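# Pack two cakes in a box and close it

## Task

Place both the white cake and the chocolate cake inside the cardboard box, fold the box's two side flaps inward, then shut the lid on top. The job counts as done only if the box is left standing upright and neither hand is touching the box, either cake or any brick.

## Robot and tools

Robot: two arms on a table. left_arm carries a five-finger left hand and sits on the +y side; right_arm carries a right hand on the -y side. Base positions in the scene frame: left_arm (-0.015, +0.237, +0.009) m, quat_wxyz (+1.000, 0, 0, -0.018); right_arm (-0.005, -0.340, +0.050) m, quat_wxyz (+1.000, 0, 0, -0.004). A fixed post stands behind the arms. Loose objects may get nudged by outside pushes now and then.

Frames. Scene frame: origin at table-top height midway between the nominal bases, +x out over the table, +z up, +y toward the left arm (camera image sides do not follow these names). Each arm reports its hand pose and takes its offsets in its own base frame; rotations turn about the current Hand target position. The hand point is a spot 0.05 m in front of the palm and 0.15 m from the wrist face toward the fingertips. Its +z runs along straight fingers, +y leaves the palm, +x crosses the palm away from the thumb on the right hand and toward the thumb on the left hand. Straight fingers extend 0.06-0.07 m past the point and lie 0.06 m behind it (-y). A wrist bracket on the little-finger side can strike things.

execute_actions(actions, cameras). actions is a list of actions; each action is a list of 1 to 15 rows, one row per 1/30 s step, the last row held to step 15. Every row has exactly 28 numbers, all in [-1, 1], covering both arms even if one is idle: left dx, dy, dz, rx, ry, rz; left hand little, ring, middle, index, thumb_bend, thumb_turn, force_limit, speed; then the same 14 for the right arm. dx..rz are offsets, not poses: each row is measured from the arm's Hand target as it stood when that action began (not from the previous row), so repeating an offset moves further. Scale: 1.0 = 0.6 m for dx, dy, dz and 180 degrees for the rotation vector rx, ry, rz. Six zeros means no new request for that arm. Finger numbers are targets: -1 open/straight, +1 curled; thumb_turn -1 beside the palm, +1 opposite the fingers. force_limit maps -1..+1 to about 0..10 N at the fingertip (0..15 N for the two thumb motors); speed rises from near zero at -1 to full at +0.48 and stays full above. There is no 'leave unchanged' value: to keep a hand as is, resend the eight hand numbers from the last row actually run for it (or, before any row has been run, its hand_measured plus hand_force_limit and hand_speed). Images come back only if actions is empty or cameras lists them (["all"] or names).

move(target, speed, blend, blocking, cameras). target is one 28-number row or a list of up to 15 rows; every row's pose numbers are offsets from the same starting Hand targets, same scale and axes as above. speed: path top speed in m/s, 0.002 to 4.3, default 0.25 (turns up to twice that in rad/s), one value or one per target. blend: corner rounding in m for lists, 0 means stop at each target. The whole list shares a 10 s cap. blocking=false returns after about 0.5 s while the move continues. Paths avoid nothing; faster moves hit harder and stray more. Hand numbers of a later target are sent once everything is at rest there. The result adds a move: line: done, off_target, moving, held or fault, plus limits (paced = pose clipped, held = steps withheld).

wait(seconds 0-3600) lets time run; stop brakes a running move; zoom_image(camera, region [x0, y0, x1, y1], at most 504x504 pixels) enlarges part of a camera's latest image; show_instructions shows the reference pages; finished_scene (scene 1, optional) ends for good.

Cameras: cam_head_left, cam_head_right, cam_high, cam_low (896x504), cam_left_wrist, cam_right_wrist (672x504).

Results: end_effector_position (m) and end_effector_quat_wxyz in the base frame, Hand target (the last command after clipping, base for the next offsets), joint positions, velocities (may be reported as within noise) and torques, plus per-hand lists in motor order: hand_measured, hand_stopped_by (moving, target, force, stalled, fault), hand_load_n (positive when pushed open; a lost grip shows as load near 0), hand_force_limit, hand_speed. MOTOR HOT and FAULT lines warn of heating and stops.

Behaviour: each step the commanded orientation is clipped to within 40 degrees of the measured one. Arms often rest 1-3 cm (sometimes 5 cm) short, usually low; a new execute_actions call, even all zeros, asks again, or send the gap as an offset. To stop pressing on something, command back past the hand point. A closed thumb-over-palm grip holds objects about 0.035-0.065 m thick; thumb tip and index pad can pinch light items up to about 0.08 m. Close slowly (speed -0.94 or lower) for a gentle grip; to squeeze harder raise force_limit and send a more closed target.

Avoid: dropping or releasing moving items, anything leaving the table, slams or hard pushes, striking fixed or heavy things, contact or pinching between the two arms, overloading fingers, long stretched or loaded holds that overheat motors (100 °C makes an arm fall), and any arm stop.

Each tool is called by a JSON object that holds its "name" and its "arguments".

Reference images:

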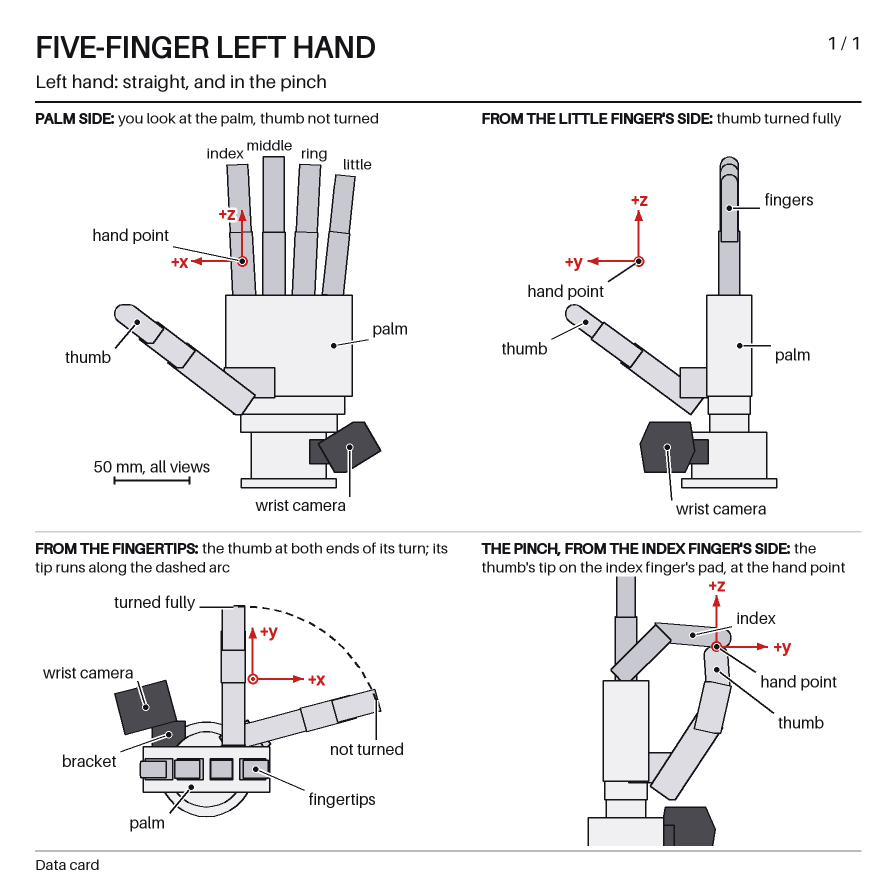

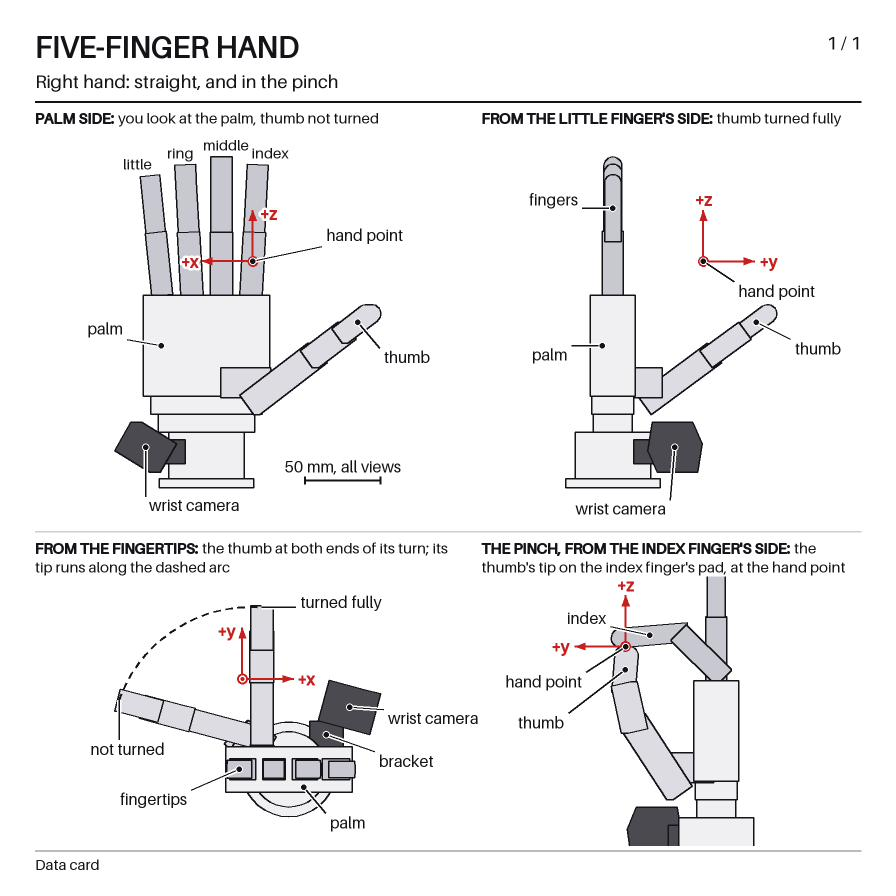

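## Session

{"name": "execute_actions", "arguments": {"actions": []}}

Scene clock: 0.00 s.
left_arm: end_effector_position=(+0.5427, -0.0327, +0.4169) hand_measured=(-1.000, -1.000, -1.000, -1.000, -1.000, -1.000) hand_load_n=(+0.0, +0.0, +0.0, +0.0, +0.0, +0.0) hand_stopped_by=(target, target, target, target, target, target) hand_force_limit=0.00 hand_speed=-0.80 end_effector_quat_wxyz=(+0.497, -0.498, +0.518, -0.487) | right_arm: end_effector_position=(+0.3245, +0.4642, +0.3210) hand_measured=(-1.000, -1.000, -1.000, -1.000, -1.000, -1.000) hand_load_n=(+0.0, +0.0, +0.0, +0.0, +0.0, +0.0) hand_stopped_by=(target, target, target, target, target, target) hand_force_limit=0.00 hand_speed=-0.80 end_effector_quat_wxyz=(-0.197, +0.740, -0.638, -0.081)
Joint positions: left_arm=[-0.004 1.057 1.038 -0.013 0.006 0.029] | right_arm=[0.79 1.625 1.786 -1.342 -0.185 0.679]
Joint velocities: within noise
Joint torques (N m): no reading
Heat: left arm: hottest wrist pitch 21 °C; right arm: hottest elbow 20 °C.
Hand target: left_arm +0.5450, -0.0327, +0.4294; +0.502, -0.493, +0.512, -0.492 | right_arm +0.3280, +0.4676, +0.3263; -0.204, +0.739, -0.637, -0.080

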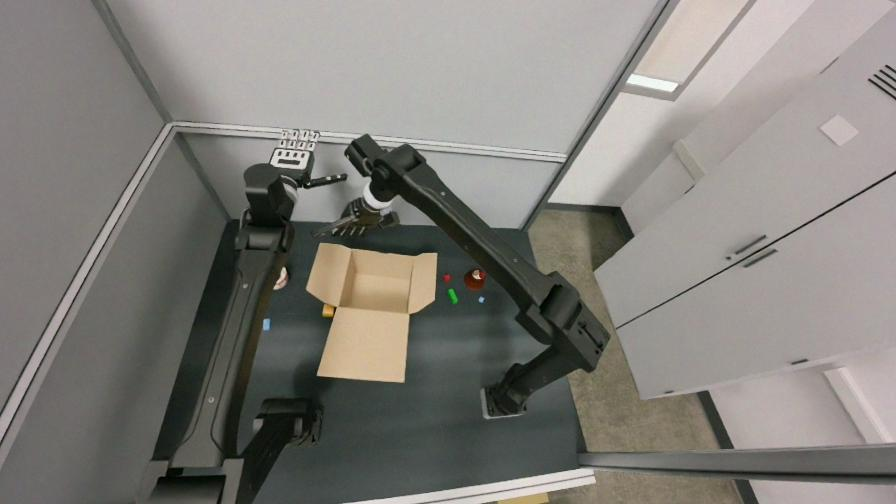

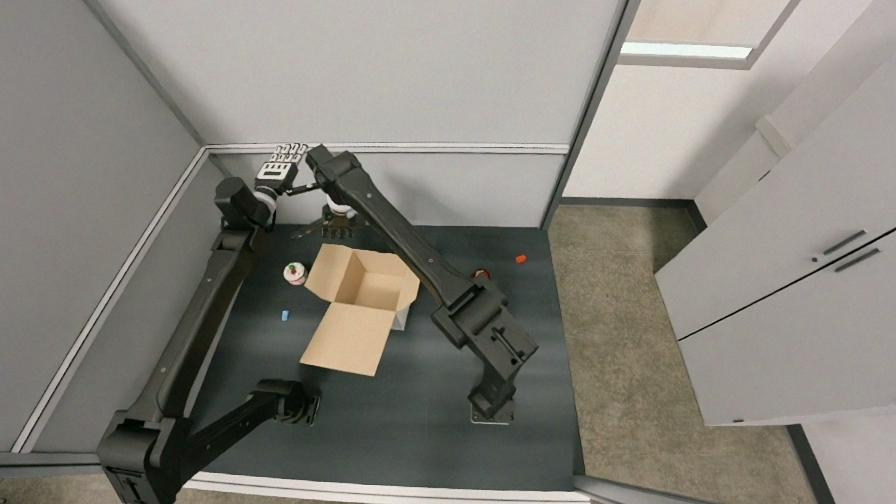

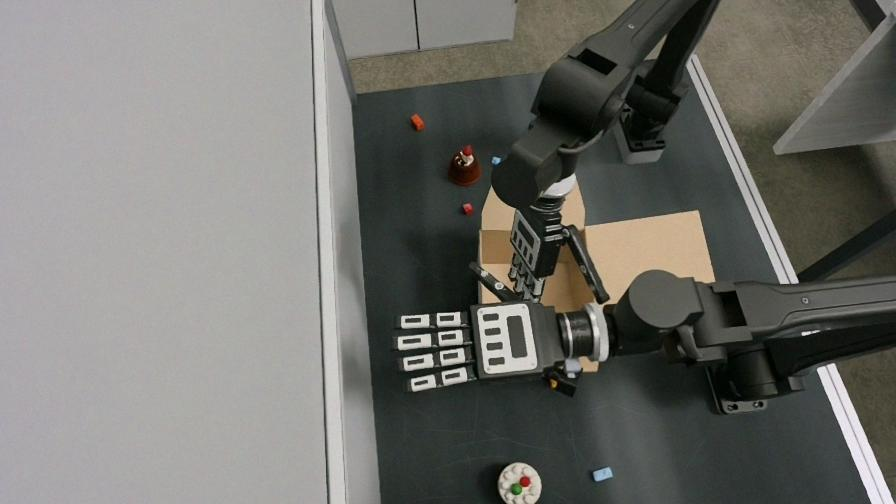

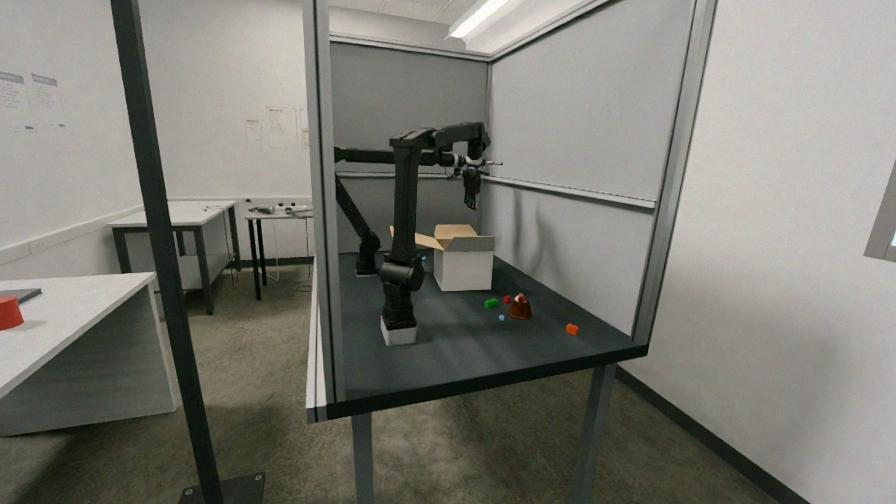

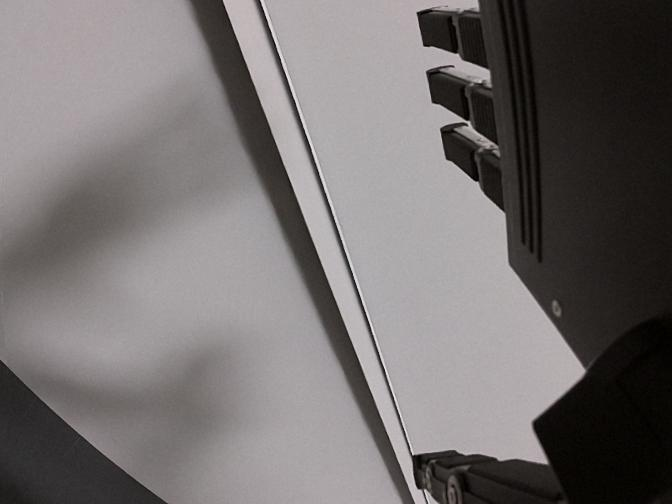

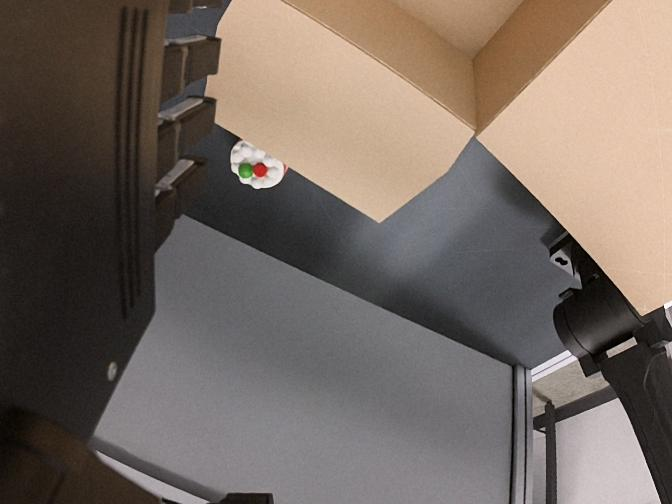

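{"name": "zoom_image", "arguments": {"camera": "cam_head_left", "region": [220, 200, 520, 430]}}

{"name": "zoom_image", "arguments": {"camera": "cam_head_right", "region": [220, 200, 580, 430]}}

{"name": "zoom_image", "arguments": {"camera": "cam_high", "region": [340, 60, 800, 504]}}

{"name": "zoom_image", "arguments": {"camera": "cam_low", "region": [320, 110, 660, 420]}}

Scaled by 1.680.

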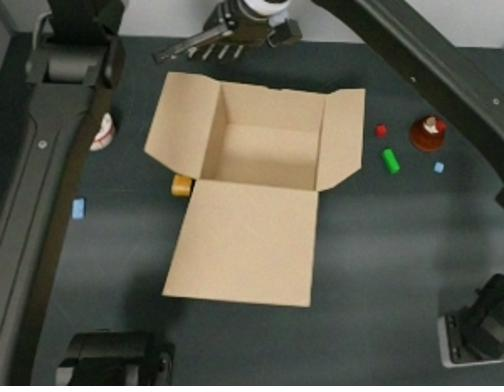

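Scaled by 1.400.

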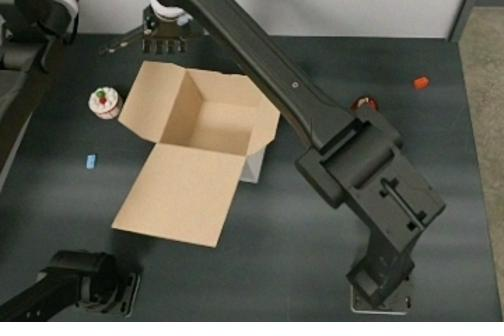

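Scaled by 1.096.

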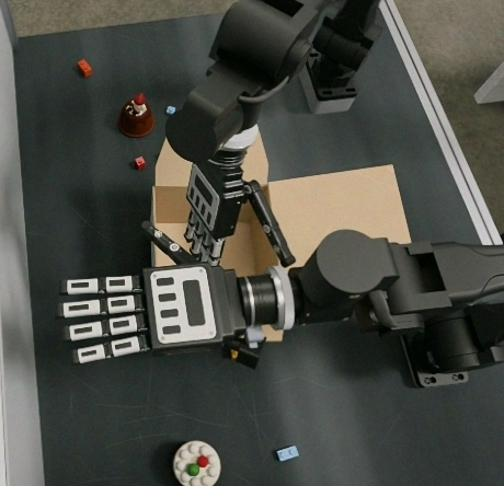

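Scaled by 1.482.

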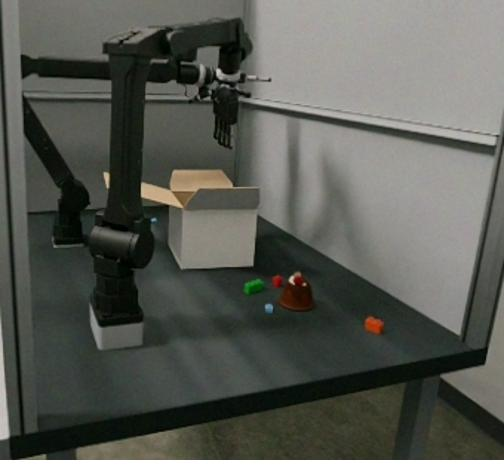

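{"name": "move", "arguments": {"target": [[-0.358,0.271,-0.03,0,0.278,0,-1,-1,-1,-1,-1,-1,0,-0.8,0.003,-0.779,0.12,-0.106,-0.1625,-0.0885,-1,-1,-1,-1,-1,-1,0,-0.8]], "speed": 0.2, "cameras": ["all"]}}

Scene clock: 115.80 s.
left_arm: end_effector_position=(+0.3272, +0.1237, +0.3964) hand_measured=(-1.000, -1.000, -1.000, -1.000, -1.000, -1.000) hand_load_n=(+0.0, +0.0, +0.0, +0.0, +0.0, +0.0) hand_stopped_by=(target, target, target, target, target, target) hand_force_limit=0.00 hand_speed=-0.80 end_effector_quat_wxyz=(-0.226, +0.660, -0.676, +0.237) | right_arm: end_effector_position=(+0.3281, +0.0021, +0.3976) hand_measured=(-1.000, -1.000, -1.000, -1.000, -1.000, -1.000) hand_load_n=(+0.0, +0.0, +0.0, +0.0, +0.0, +0.0) hand_stopped_by=(target, target, target, target, target, target) hand_force_limit=0.00 hand_speed=-0.80 end_effector_quat_wxyz=(-0.238, +0.663, -0.670, +0.234)
Joint positions: left_arm=[0.556 1.093 1.496 -1.395 0.353 0.473] | right_arm=[-0.116 0.967 1.408 -1.336 -0.074 -0.079]
Joint torques (N m): left_arm=[1.38 -6.18 10.47 0.84 0.26 0.2] | right_arm=[0.26 -4.13 9.1 2.29 -0.18 -0.17]
Heat: left arm: hottest elbow 26 °C; right arm: hottest elbow 26 °C.
Hand target: left_arm +0.3301, +0.1299, +0.4114; -0.238, +0.655, -0.677, +0.238 | right_arm +0.3298, +0.0003, +0.3982; -0.242, +0.665, -0.664, +0.241
Off the commanded pose: left_arm 0.017 m, 2 deg | right_arm 0.003 m, 1 deg.
move: off_target (left_arm)

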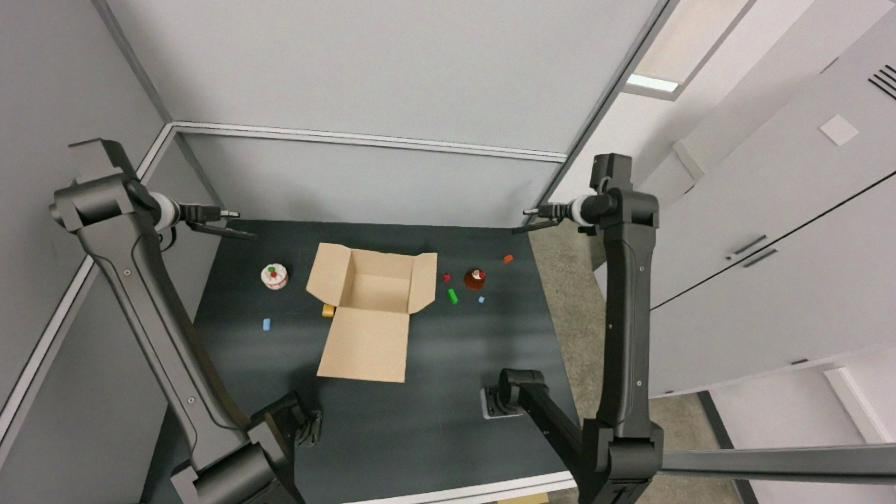

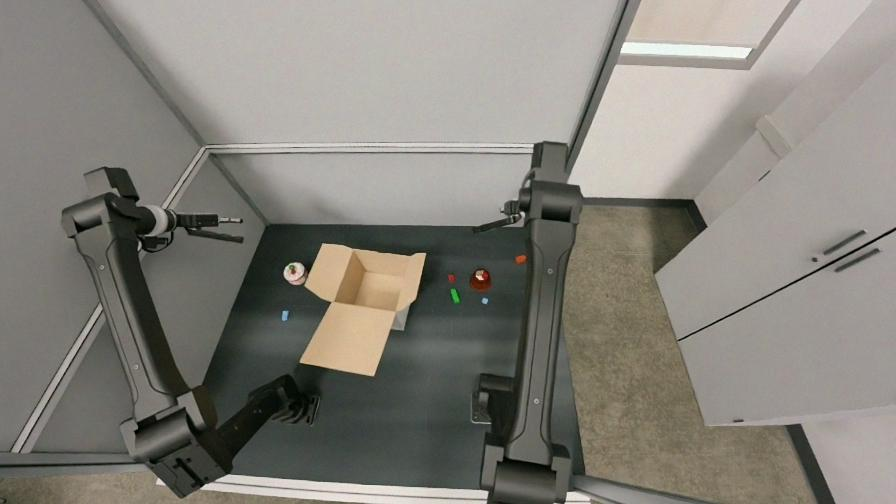

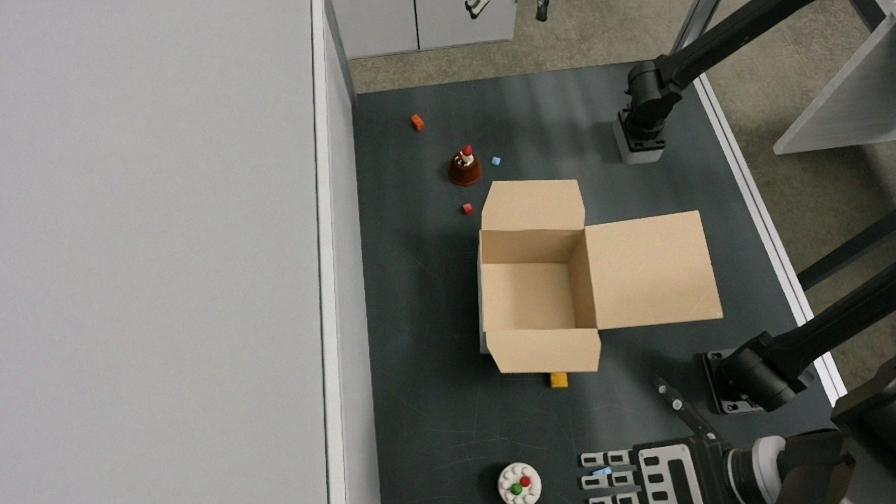

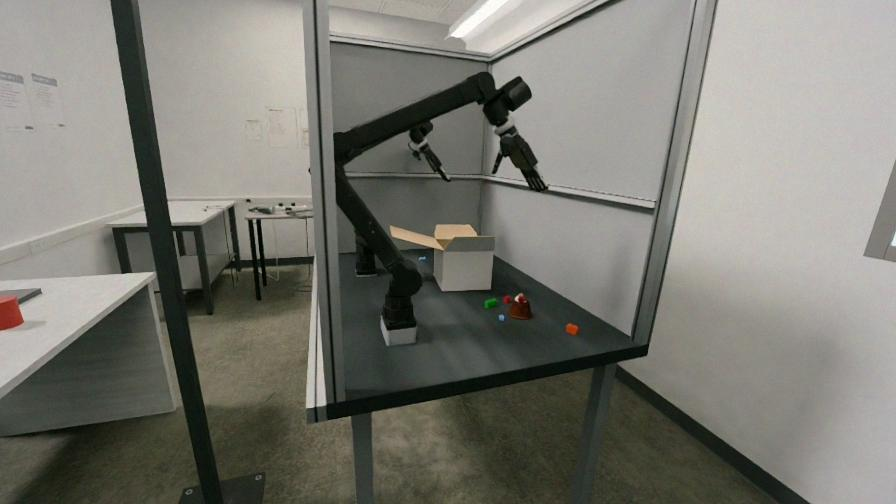

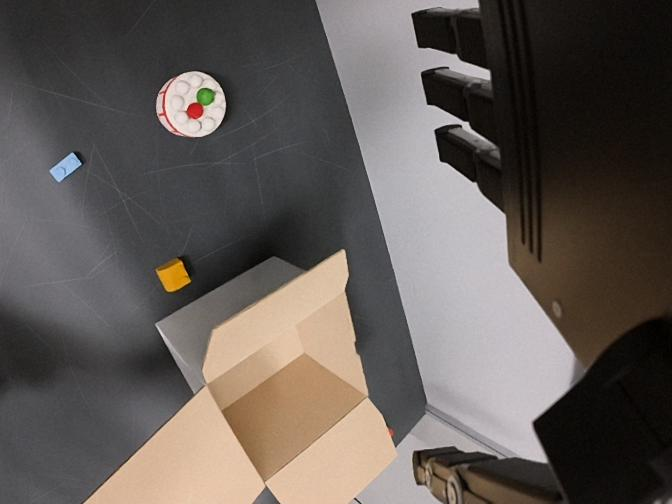

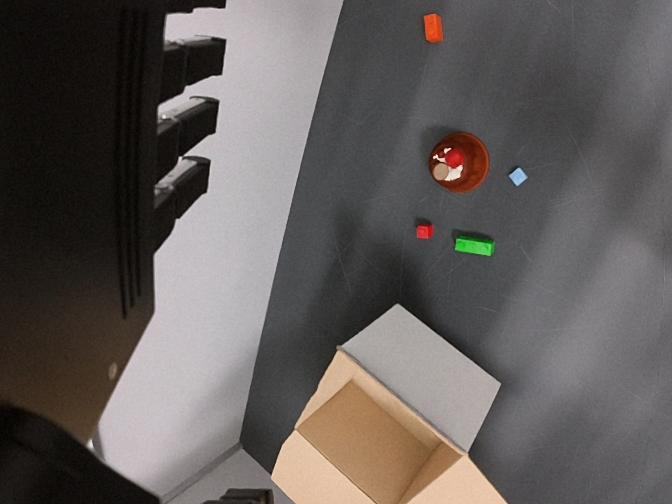

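{"name": "zoom_image", "arguments": {"camera": "cam_high", "region": [470, 160, 730, 400]}}

{"name": "zoom_image", "arguments": {"camera": "cam_high", "region": [560, 50, 720, 200]}}

{"name": "zoom_image", "arguments": {"camera": "cam_high", "region": [300, 0, 560, 240]}}

Scaled by 1.938.

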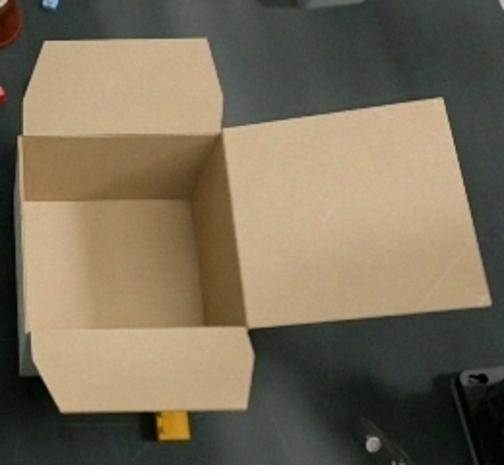

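Scaled by 3.150.

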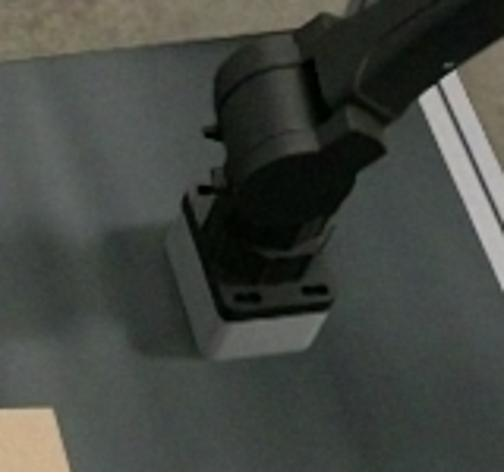

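Scaled by 1.938.

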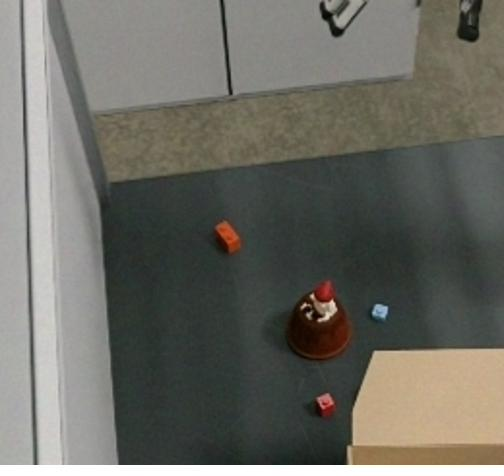

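{"name": "move", "arguments": {"target": [[0.17,-0.052,-0.34,0,0,0.011,-1,-1,-1,-1,-1,1,0,0,0.183,0,-0.40,0,0,0,-1,-1,-1,-1,-1,1,0,0]], "speed": 0.2, "cameras": ["all"]}}

Scene clock: 216.47 s.
left_arm: end_effector_position=(+0.4280, +0.1020, +0.2102) hand_measured=(-1.000, -1.000, -1.000, -1.000, -1.000, +1.000) hand_load_n=(+0.0, +0.0, +0.0, +0.0, -0.5, +0.0) hand_stopped_by=(target, target, target, target, target, target) hand_force_limit=0.00 hand_speed=0.00 end_effector_quat_wxyz=(-0.242, +0.666, -0.667, +0.231) | right_arm: end_effector_position=(+0.4340, -0.0022, +0.1585) hand_measured=(-1.000, -1.000, -1.000, -1.000, -1.000, +1.000) hand_load_n=(+0.0, +0.0, +0.0, +0.0, +0.0, +0.0) hand_stopped_by=(target, target, target, target, target, target) hand_force_limit=0.00 hand_speed=0.00 end_effector_quat_wxyz=(-0.237, +0.669, -0.663, +0.238)
Joint positions: left_arm=[0.354 1.21 1.077 -0.784 0.207 0.286] | right_arm=[-0.09 1.191 0.918 -0.614 -0.059 -0.078]
Joint torques (N m): left_arm=[-0.38 -9.17 7.6 1.81 -0.07 -0.08] | right_arm=[1.38 -6.83 10.37 2.37 0.1 0.11]
Heat: left arm: hottest elbow 26 °C; right arm: hottest elbow 24 °C.
Hand target: left_arm +0.4322, +0.0987, +0.2074; -0.242, +0.666, -0.665, +0.234 | right_arm +0.4397, +0.0004, +0.1583; -0.242, +0.665, -0.664, +0.241
Off the commanded pose: left_arm 0.006 m, 0 deg | right_arm 0.006 m, 1 deg.
move: done

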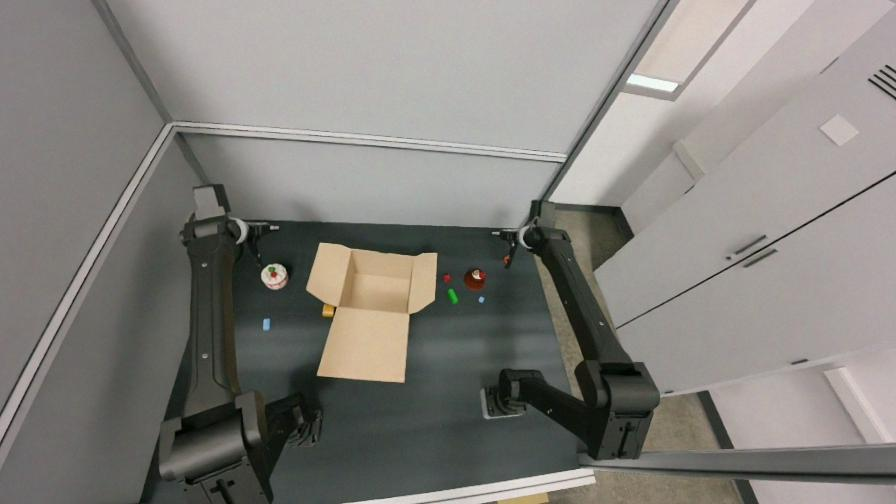

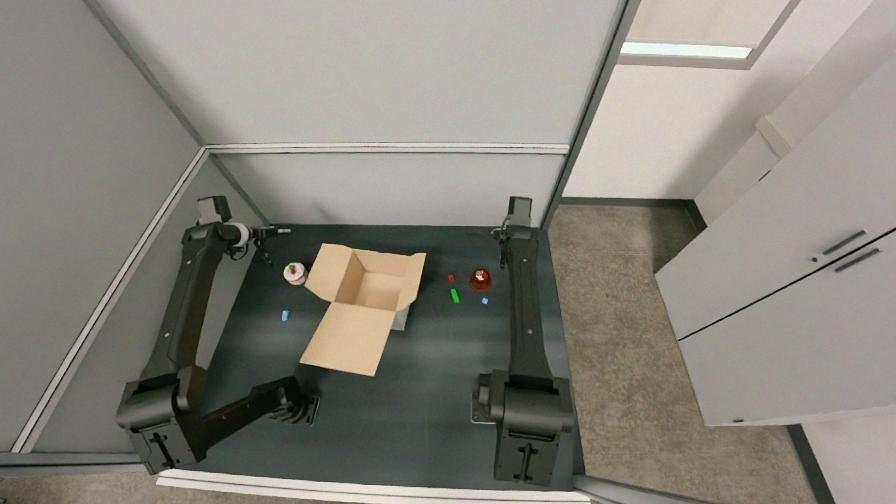

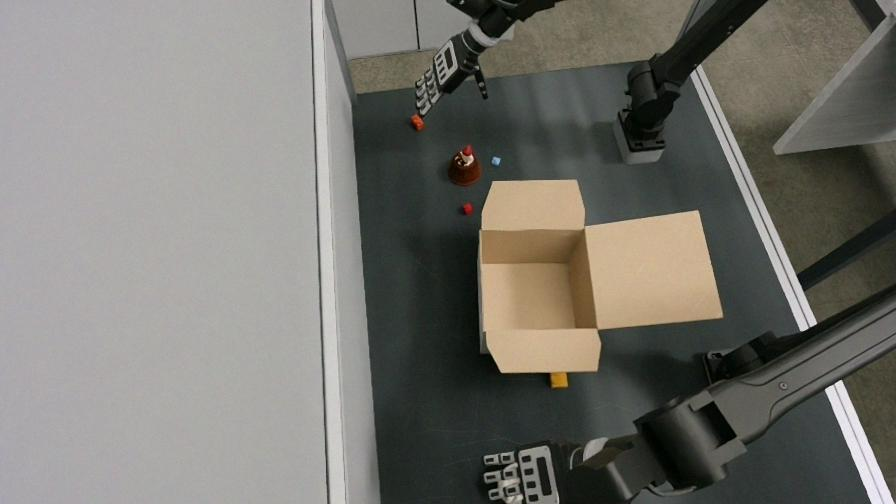

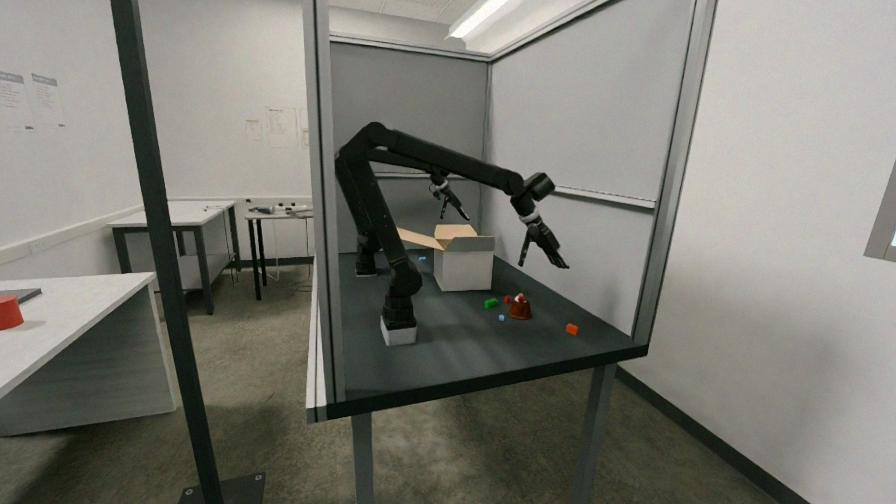

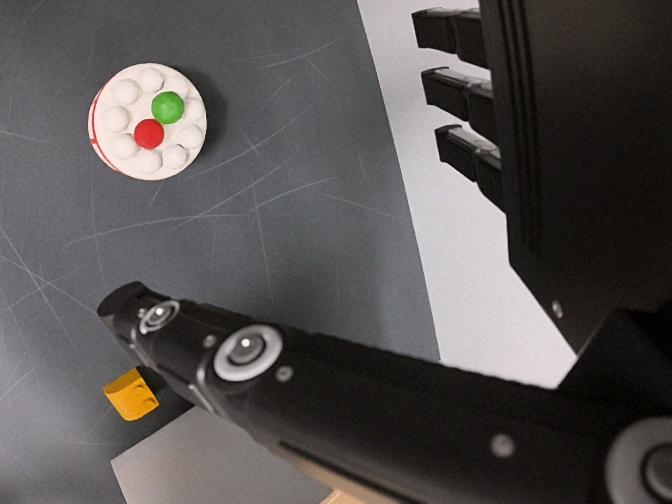

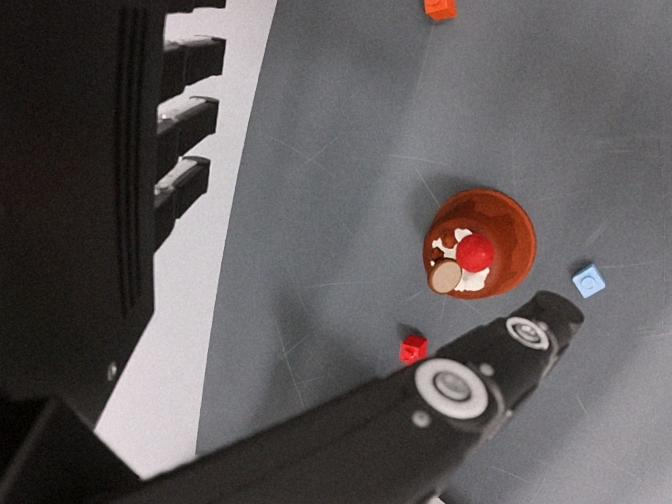

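{"name": "move", "arguments": {"target": [[-0.035,0.057,-0.17,0,0,0,-1,-1,-1,-1,-1,1,0,0,-0.037,0.113,-0.16,0,0,0,-1,-1,-1,-1,-1,1,0,0]], "speed": 0.15, "cameras": ["all"]}}

Scene clock: 358.50 s.
left_arm: end_effector_position=(+0.4109, +0.1277, +0.1103) hand_measured=(-1.000, -1.000, -1.000, -1.000, -1.000, +1.000) hand_load_n=(+0.0, +0.0, -0.5, +0.0, +0.0, +0.0) hand_stopped_by=(target, target, target, target, target, target) hand_force_limit=0.00 hand_speed=0.00 end_effector_quat_wxyz=(-0.240, +0.668, -0.664, +0.235) | right_arm: end_effector_position=(+0.4136, +0.0663, +0.0655) hand_measured=(-1.000, -1.000, -1.000, -1.000, -1.000, +1.000) hand_load_n=(+0.0, +0.0, +0.0, +0.0, +0.0, +0.0) hand_stopped_by=(target, target, target, target, target, target) hand_force_limit=0.00 hand_speed=0.00 end_effector_quat_wxyz=(-0.240, +0.669, -0.661, +0.241)
Joint positions: left_arm=[0.44 1.274 0.859 -0.517 0.265 0.347] | right_arm=[0.107 1.247 0.694 -0.327 0.066 0.07]
Joint torques (N m): left_arm=[1.73 -8.94 7.12 1.78 0.18 0.16] | right_arm=[1.26 -5.89 9.14 2.39 0.19 0.09]
Heat: left arm: hottest elbow 25 °C; right arm: hottest elbow 28 °C.
Hand target: left_arm +0.4112, +0.1329, +0.1055; -0.243, +0.666, -0.665, +0.234 | right_arm +0.4173, +0.0682, +0.0622; -0.242, +0.665, -0.664, +0.241
Off the commanded pose: left_arm 0.007 m, 0 deg | right_arm 0.005 m, 1 deg.
move: done

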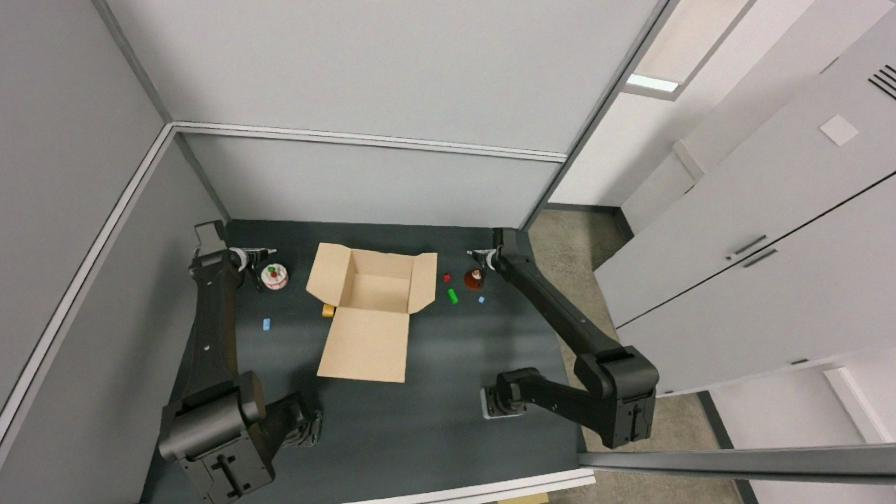

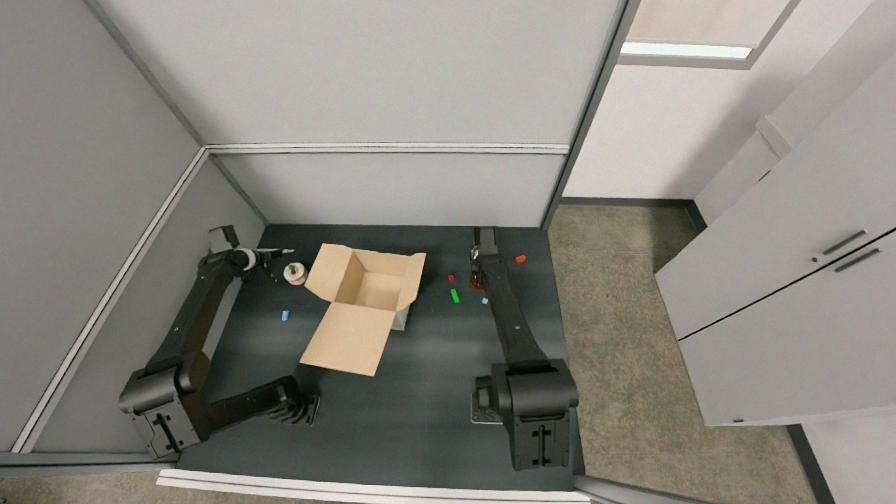

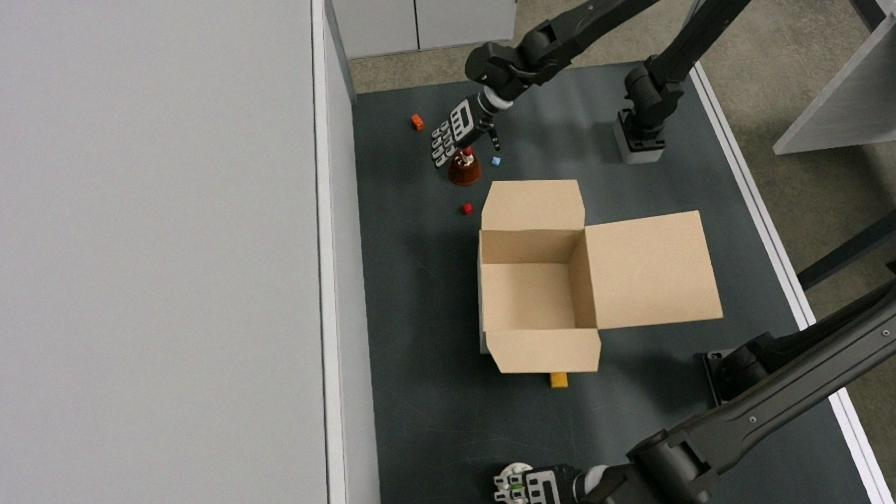

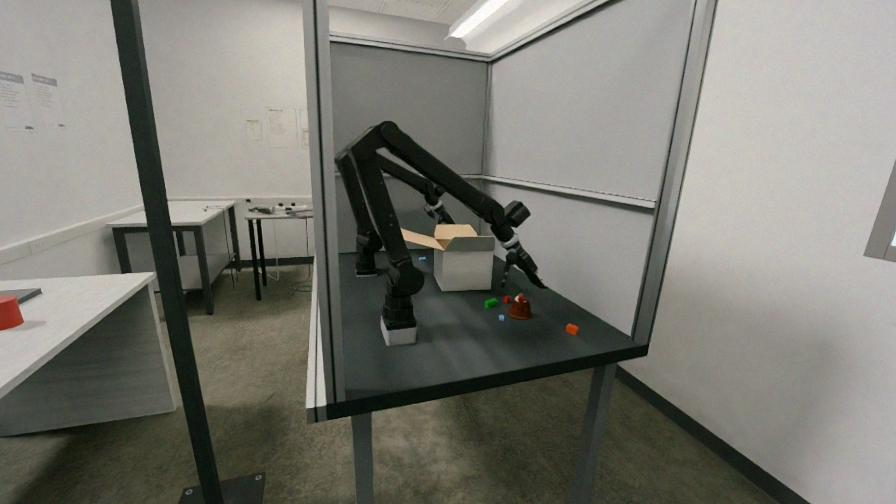

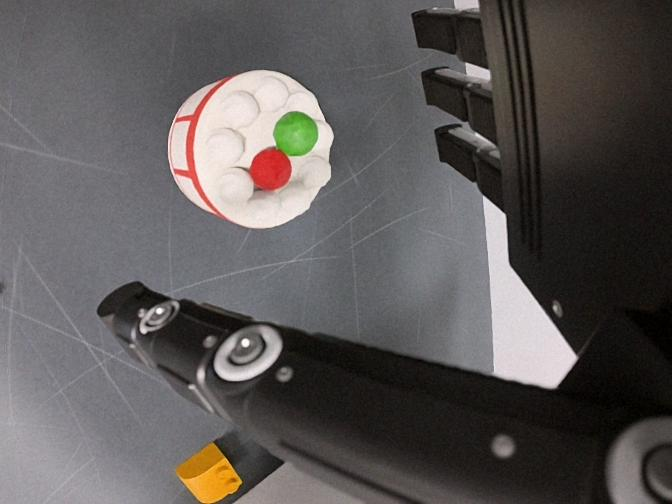

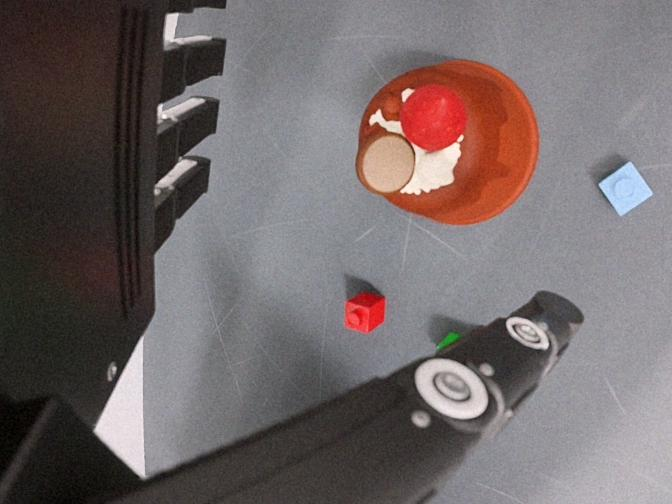

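{"name": "zoom_image", "arguments": {"camera": "cam_low", "region": [380, 200, 600, 360]}}

{"name": "zoom_image", "arguments": {"camera": "cam_head_left", "region": [230, 220, 330, 320]}}

{"name": "zoom_image", "arguments": {"camera": "cam_head_right", "region": [250, 230, 440, 390]}}

Scaled by 2.291.

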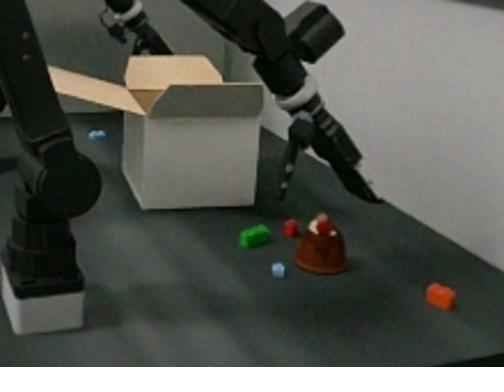

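Scaled by 5.040.

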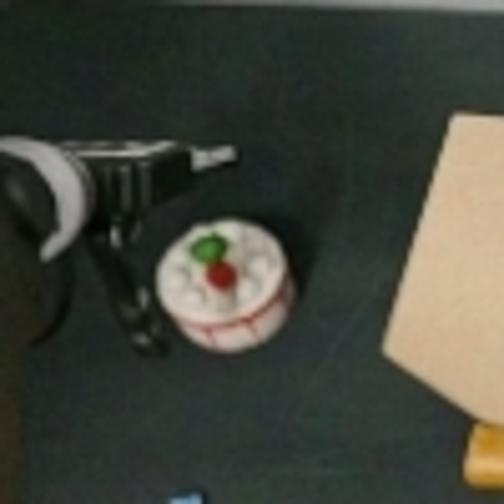

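Scaled by 2.653.

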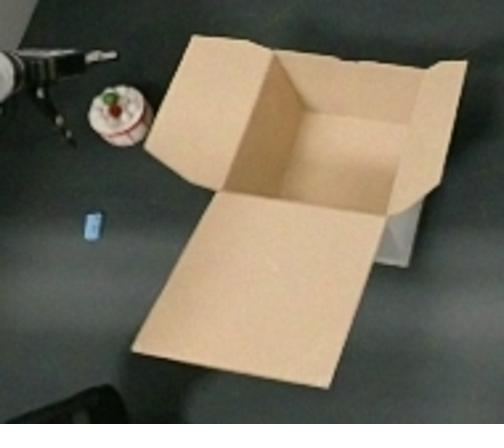

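{"name": "move", "arguments": {"target": [[0.042,0.010,-0.083,0,0,0,-1,-1,-1,-1,-1,1,0,0,0.018,-0.017,-0.079,0,0,0,-1,-1,-1,-1,-1,1,0,0]], "speed": 0.08, "cameras": ["cam_left_wrist","cam_right_wrist","cam_high","cam_low"]}}

Scene clock: 407.60 s.
left_arm: end_effector_position=(+0.4363, +0.1403, +0.0631) hand_measured=(-1.000, -1.000, -1.000, -1.000, -1.000, +1.000) hand_load_n=(-0.5, +0.0, +0.0, -0.5, +0.0, +0.0) hand_stopped_by=(target, target, target, target, target, target) hand_force_limit=0.00 hand_speed=0.00 end_effector_quat_wxyz=(-0.244, +0.667, -0.664, +0.235) | right_arm: end_effector_position=(+0.4272, +0.0606, +0.0210) hand_measured=(-1.000, -1.000, -1.000, -1.000, -1.000, +1.000) hand_load_n=(+0.0, +0.0, -0.5, +0.0, +0.0, +0.0) hand_stopped_by=(target, target, target, target, target, target) hand_force_limit=0.00 hand_speed=0.00 end_effector_quat_wxyz=(-0.244, +0.663, -0.666, +0.241)
Joint positions: left_arm=[0.44 1.412 0.846 -0.358 0.262 0.347] | right_arm=[0.084 1.371 0.657 -0.159 0.052 0.071]
Joint torques (N m): left_arm=[0.09 -10.87 6.27 2.02 0.02 0.06] | right_arm=[0.26 -6.59 8.03 2.39 -0.07 -0.15]
Heat: left arm: hottest elbow 25 °C; right arm: hottest elbow 27 °C.
Hand target: left_arm +0.4364, +0.1389, +0.0557; -0.242, +0.666, -0.665, +0.234 | right_arm +0.4282, +0.0579, +0.0148; -0.242, +0.665, -0.664, +0.241
Off the commanded pose: left_arm 0.007 m, 0 deg | right_arm 0.007 m, 0 deg.
move: done
Images, in order (width x height): cam_high 896x504, cam_low 896x504, cam_left_wrist 672x504, cam_right_wrist 672x504.

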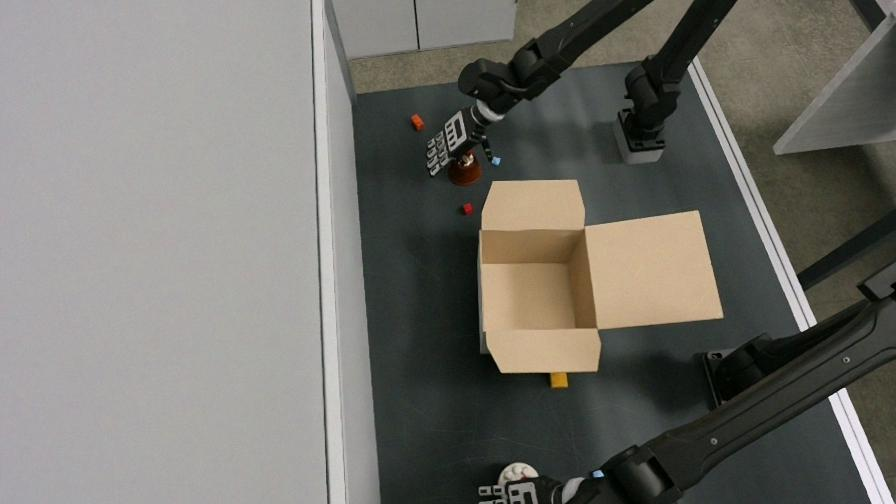

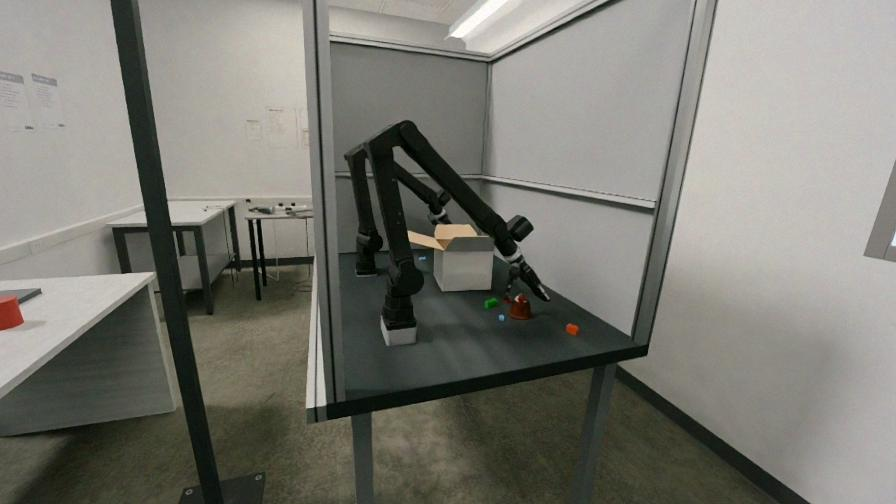

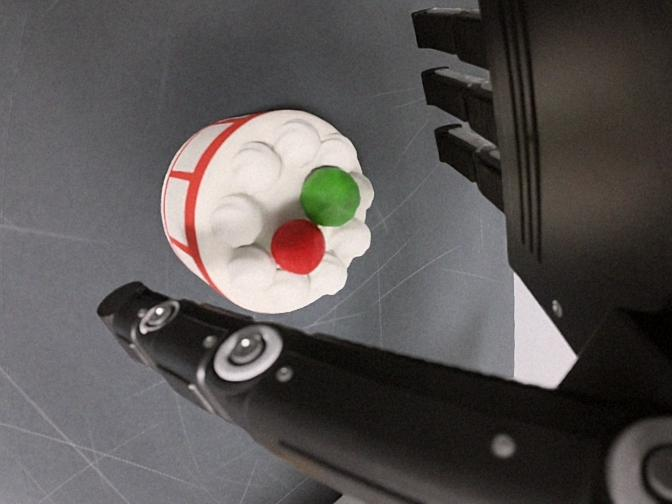

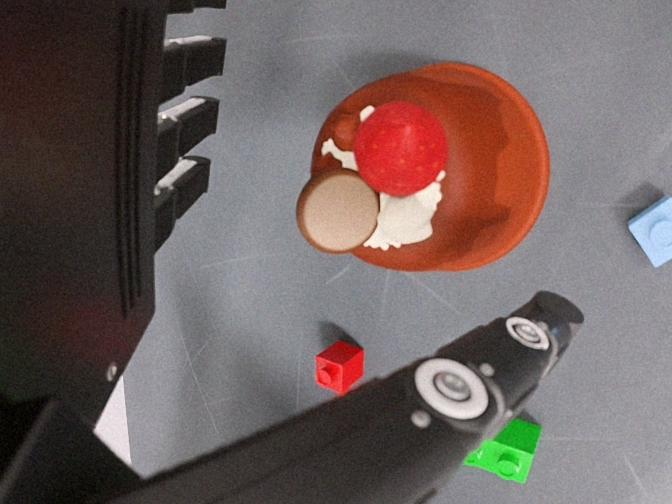

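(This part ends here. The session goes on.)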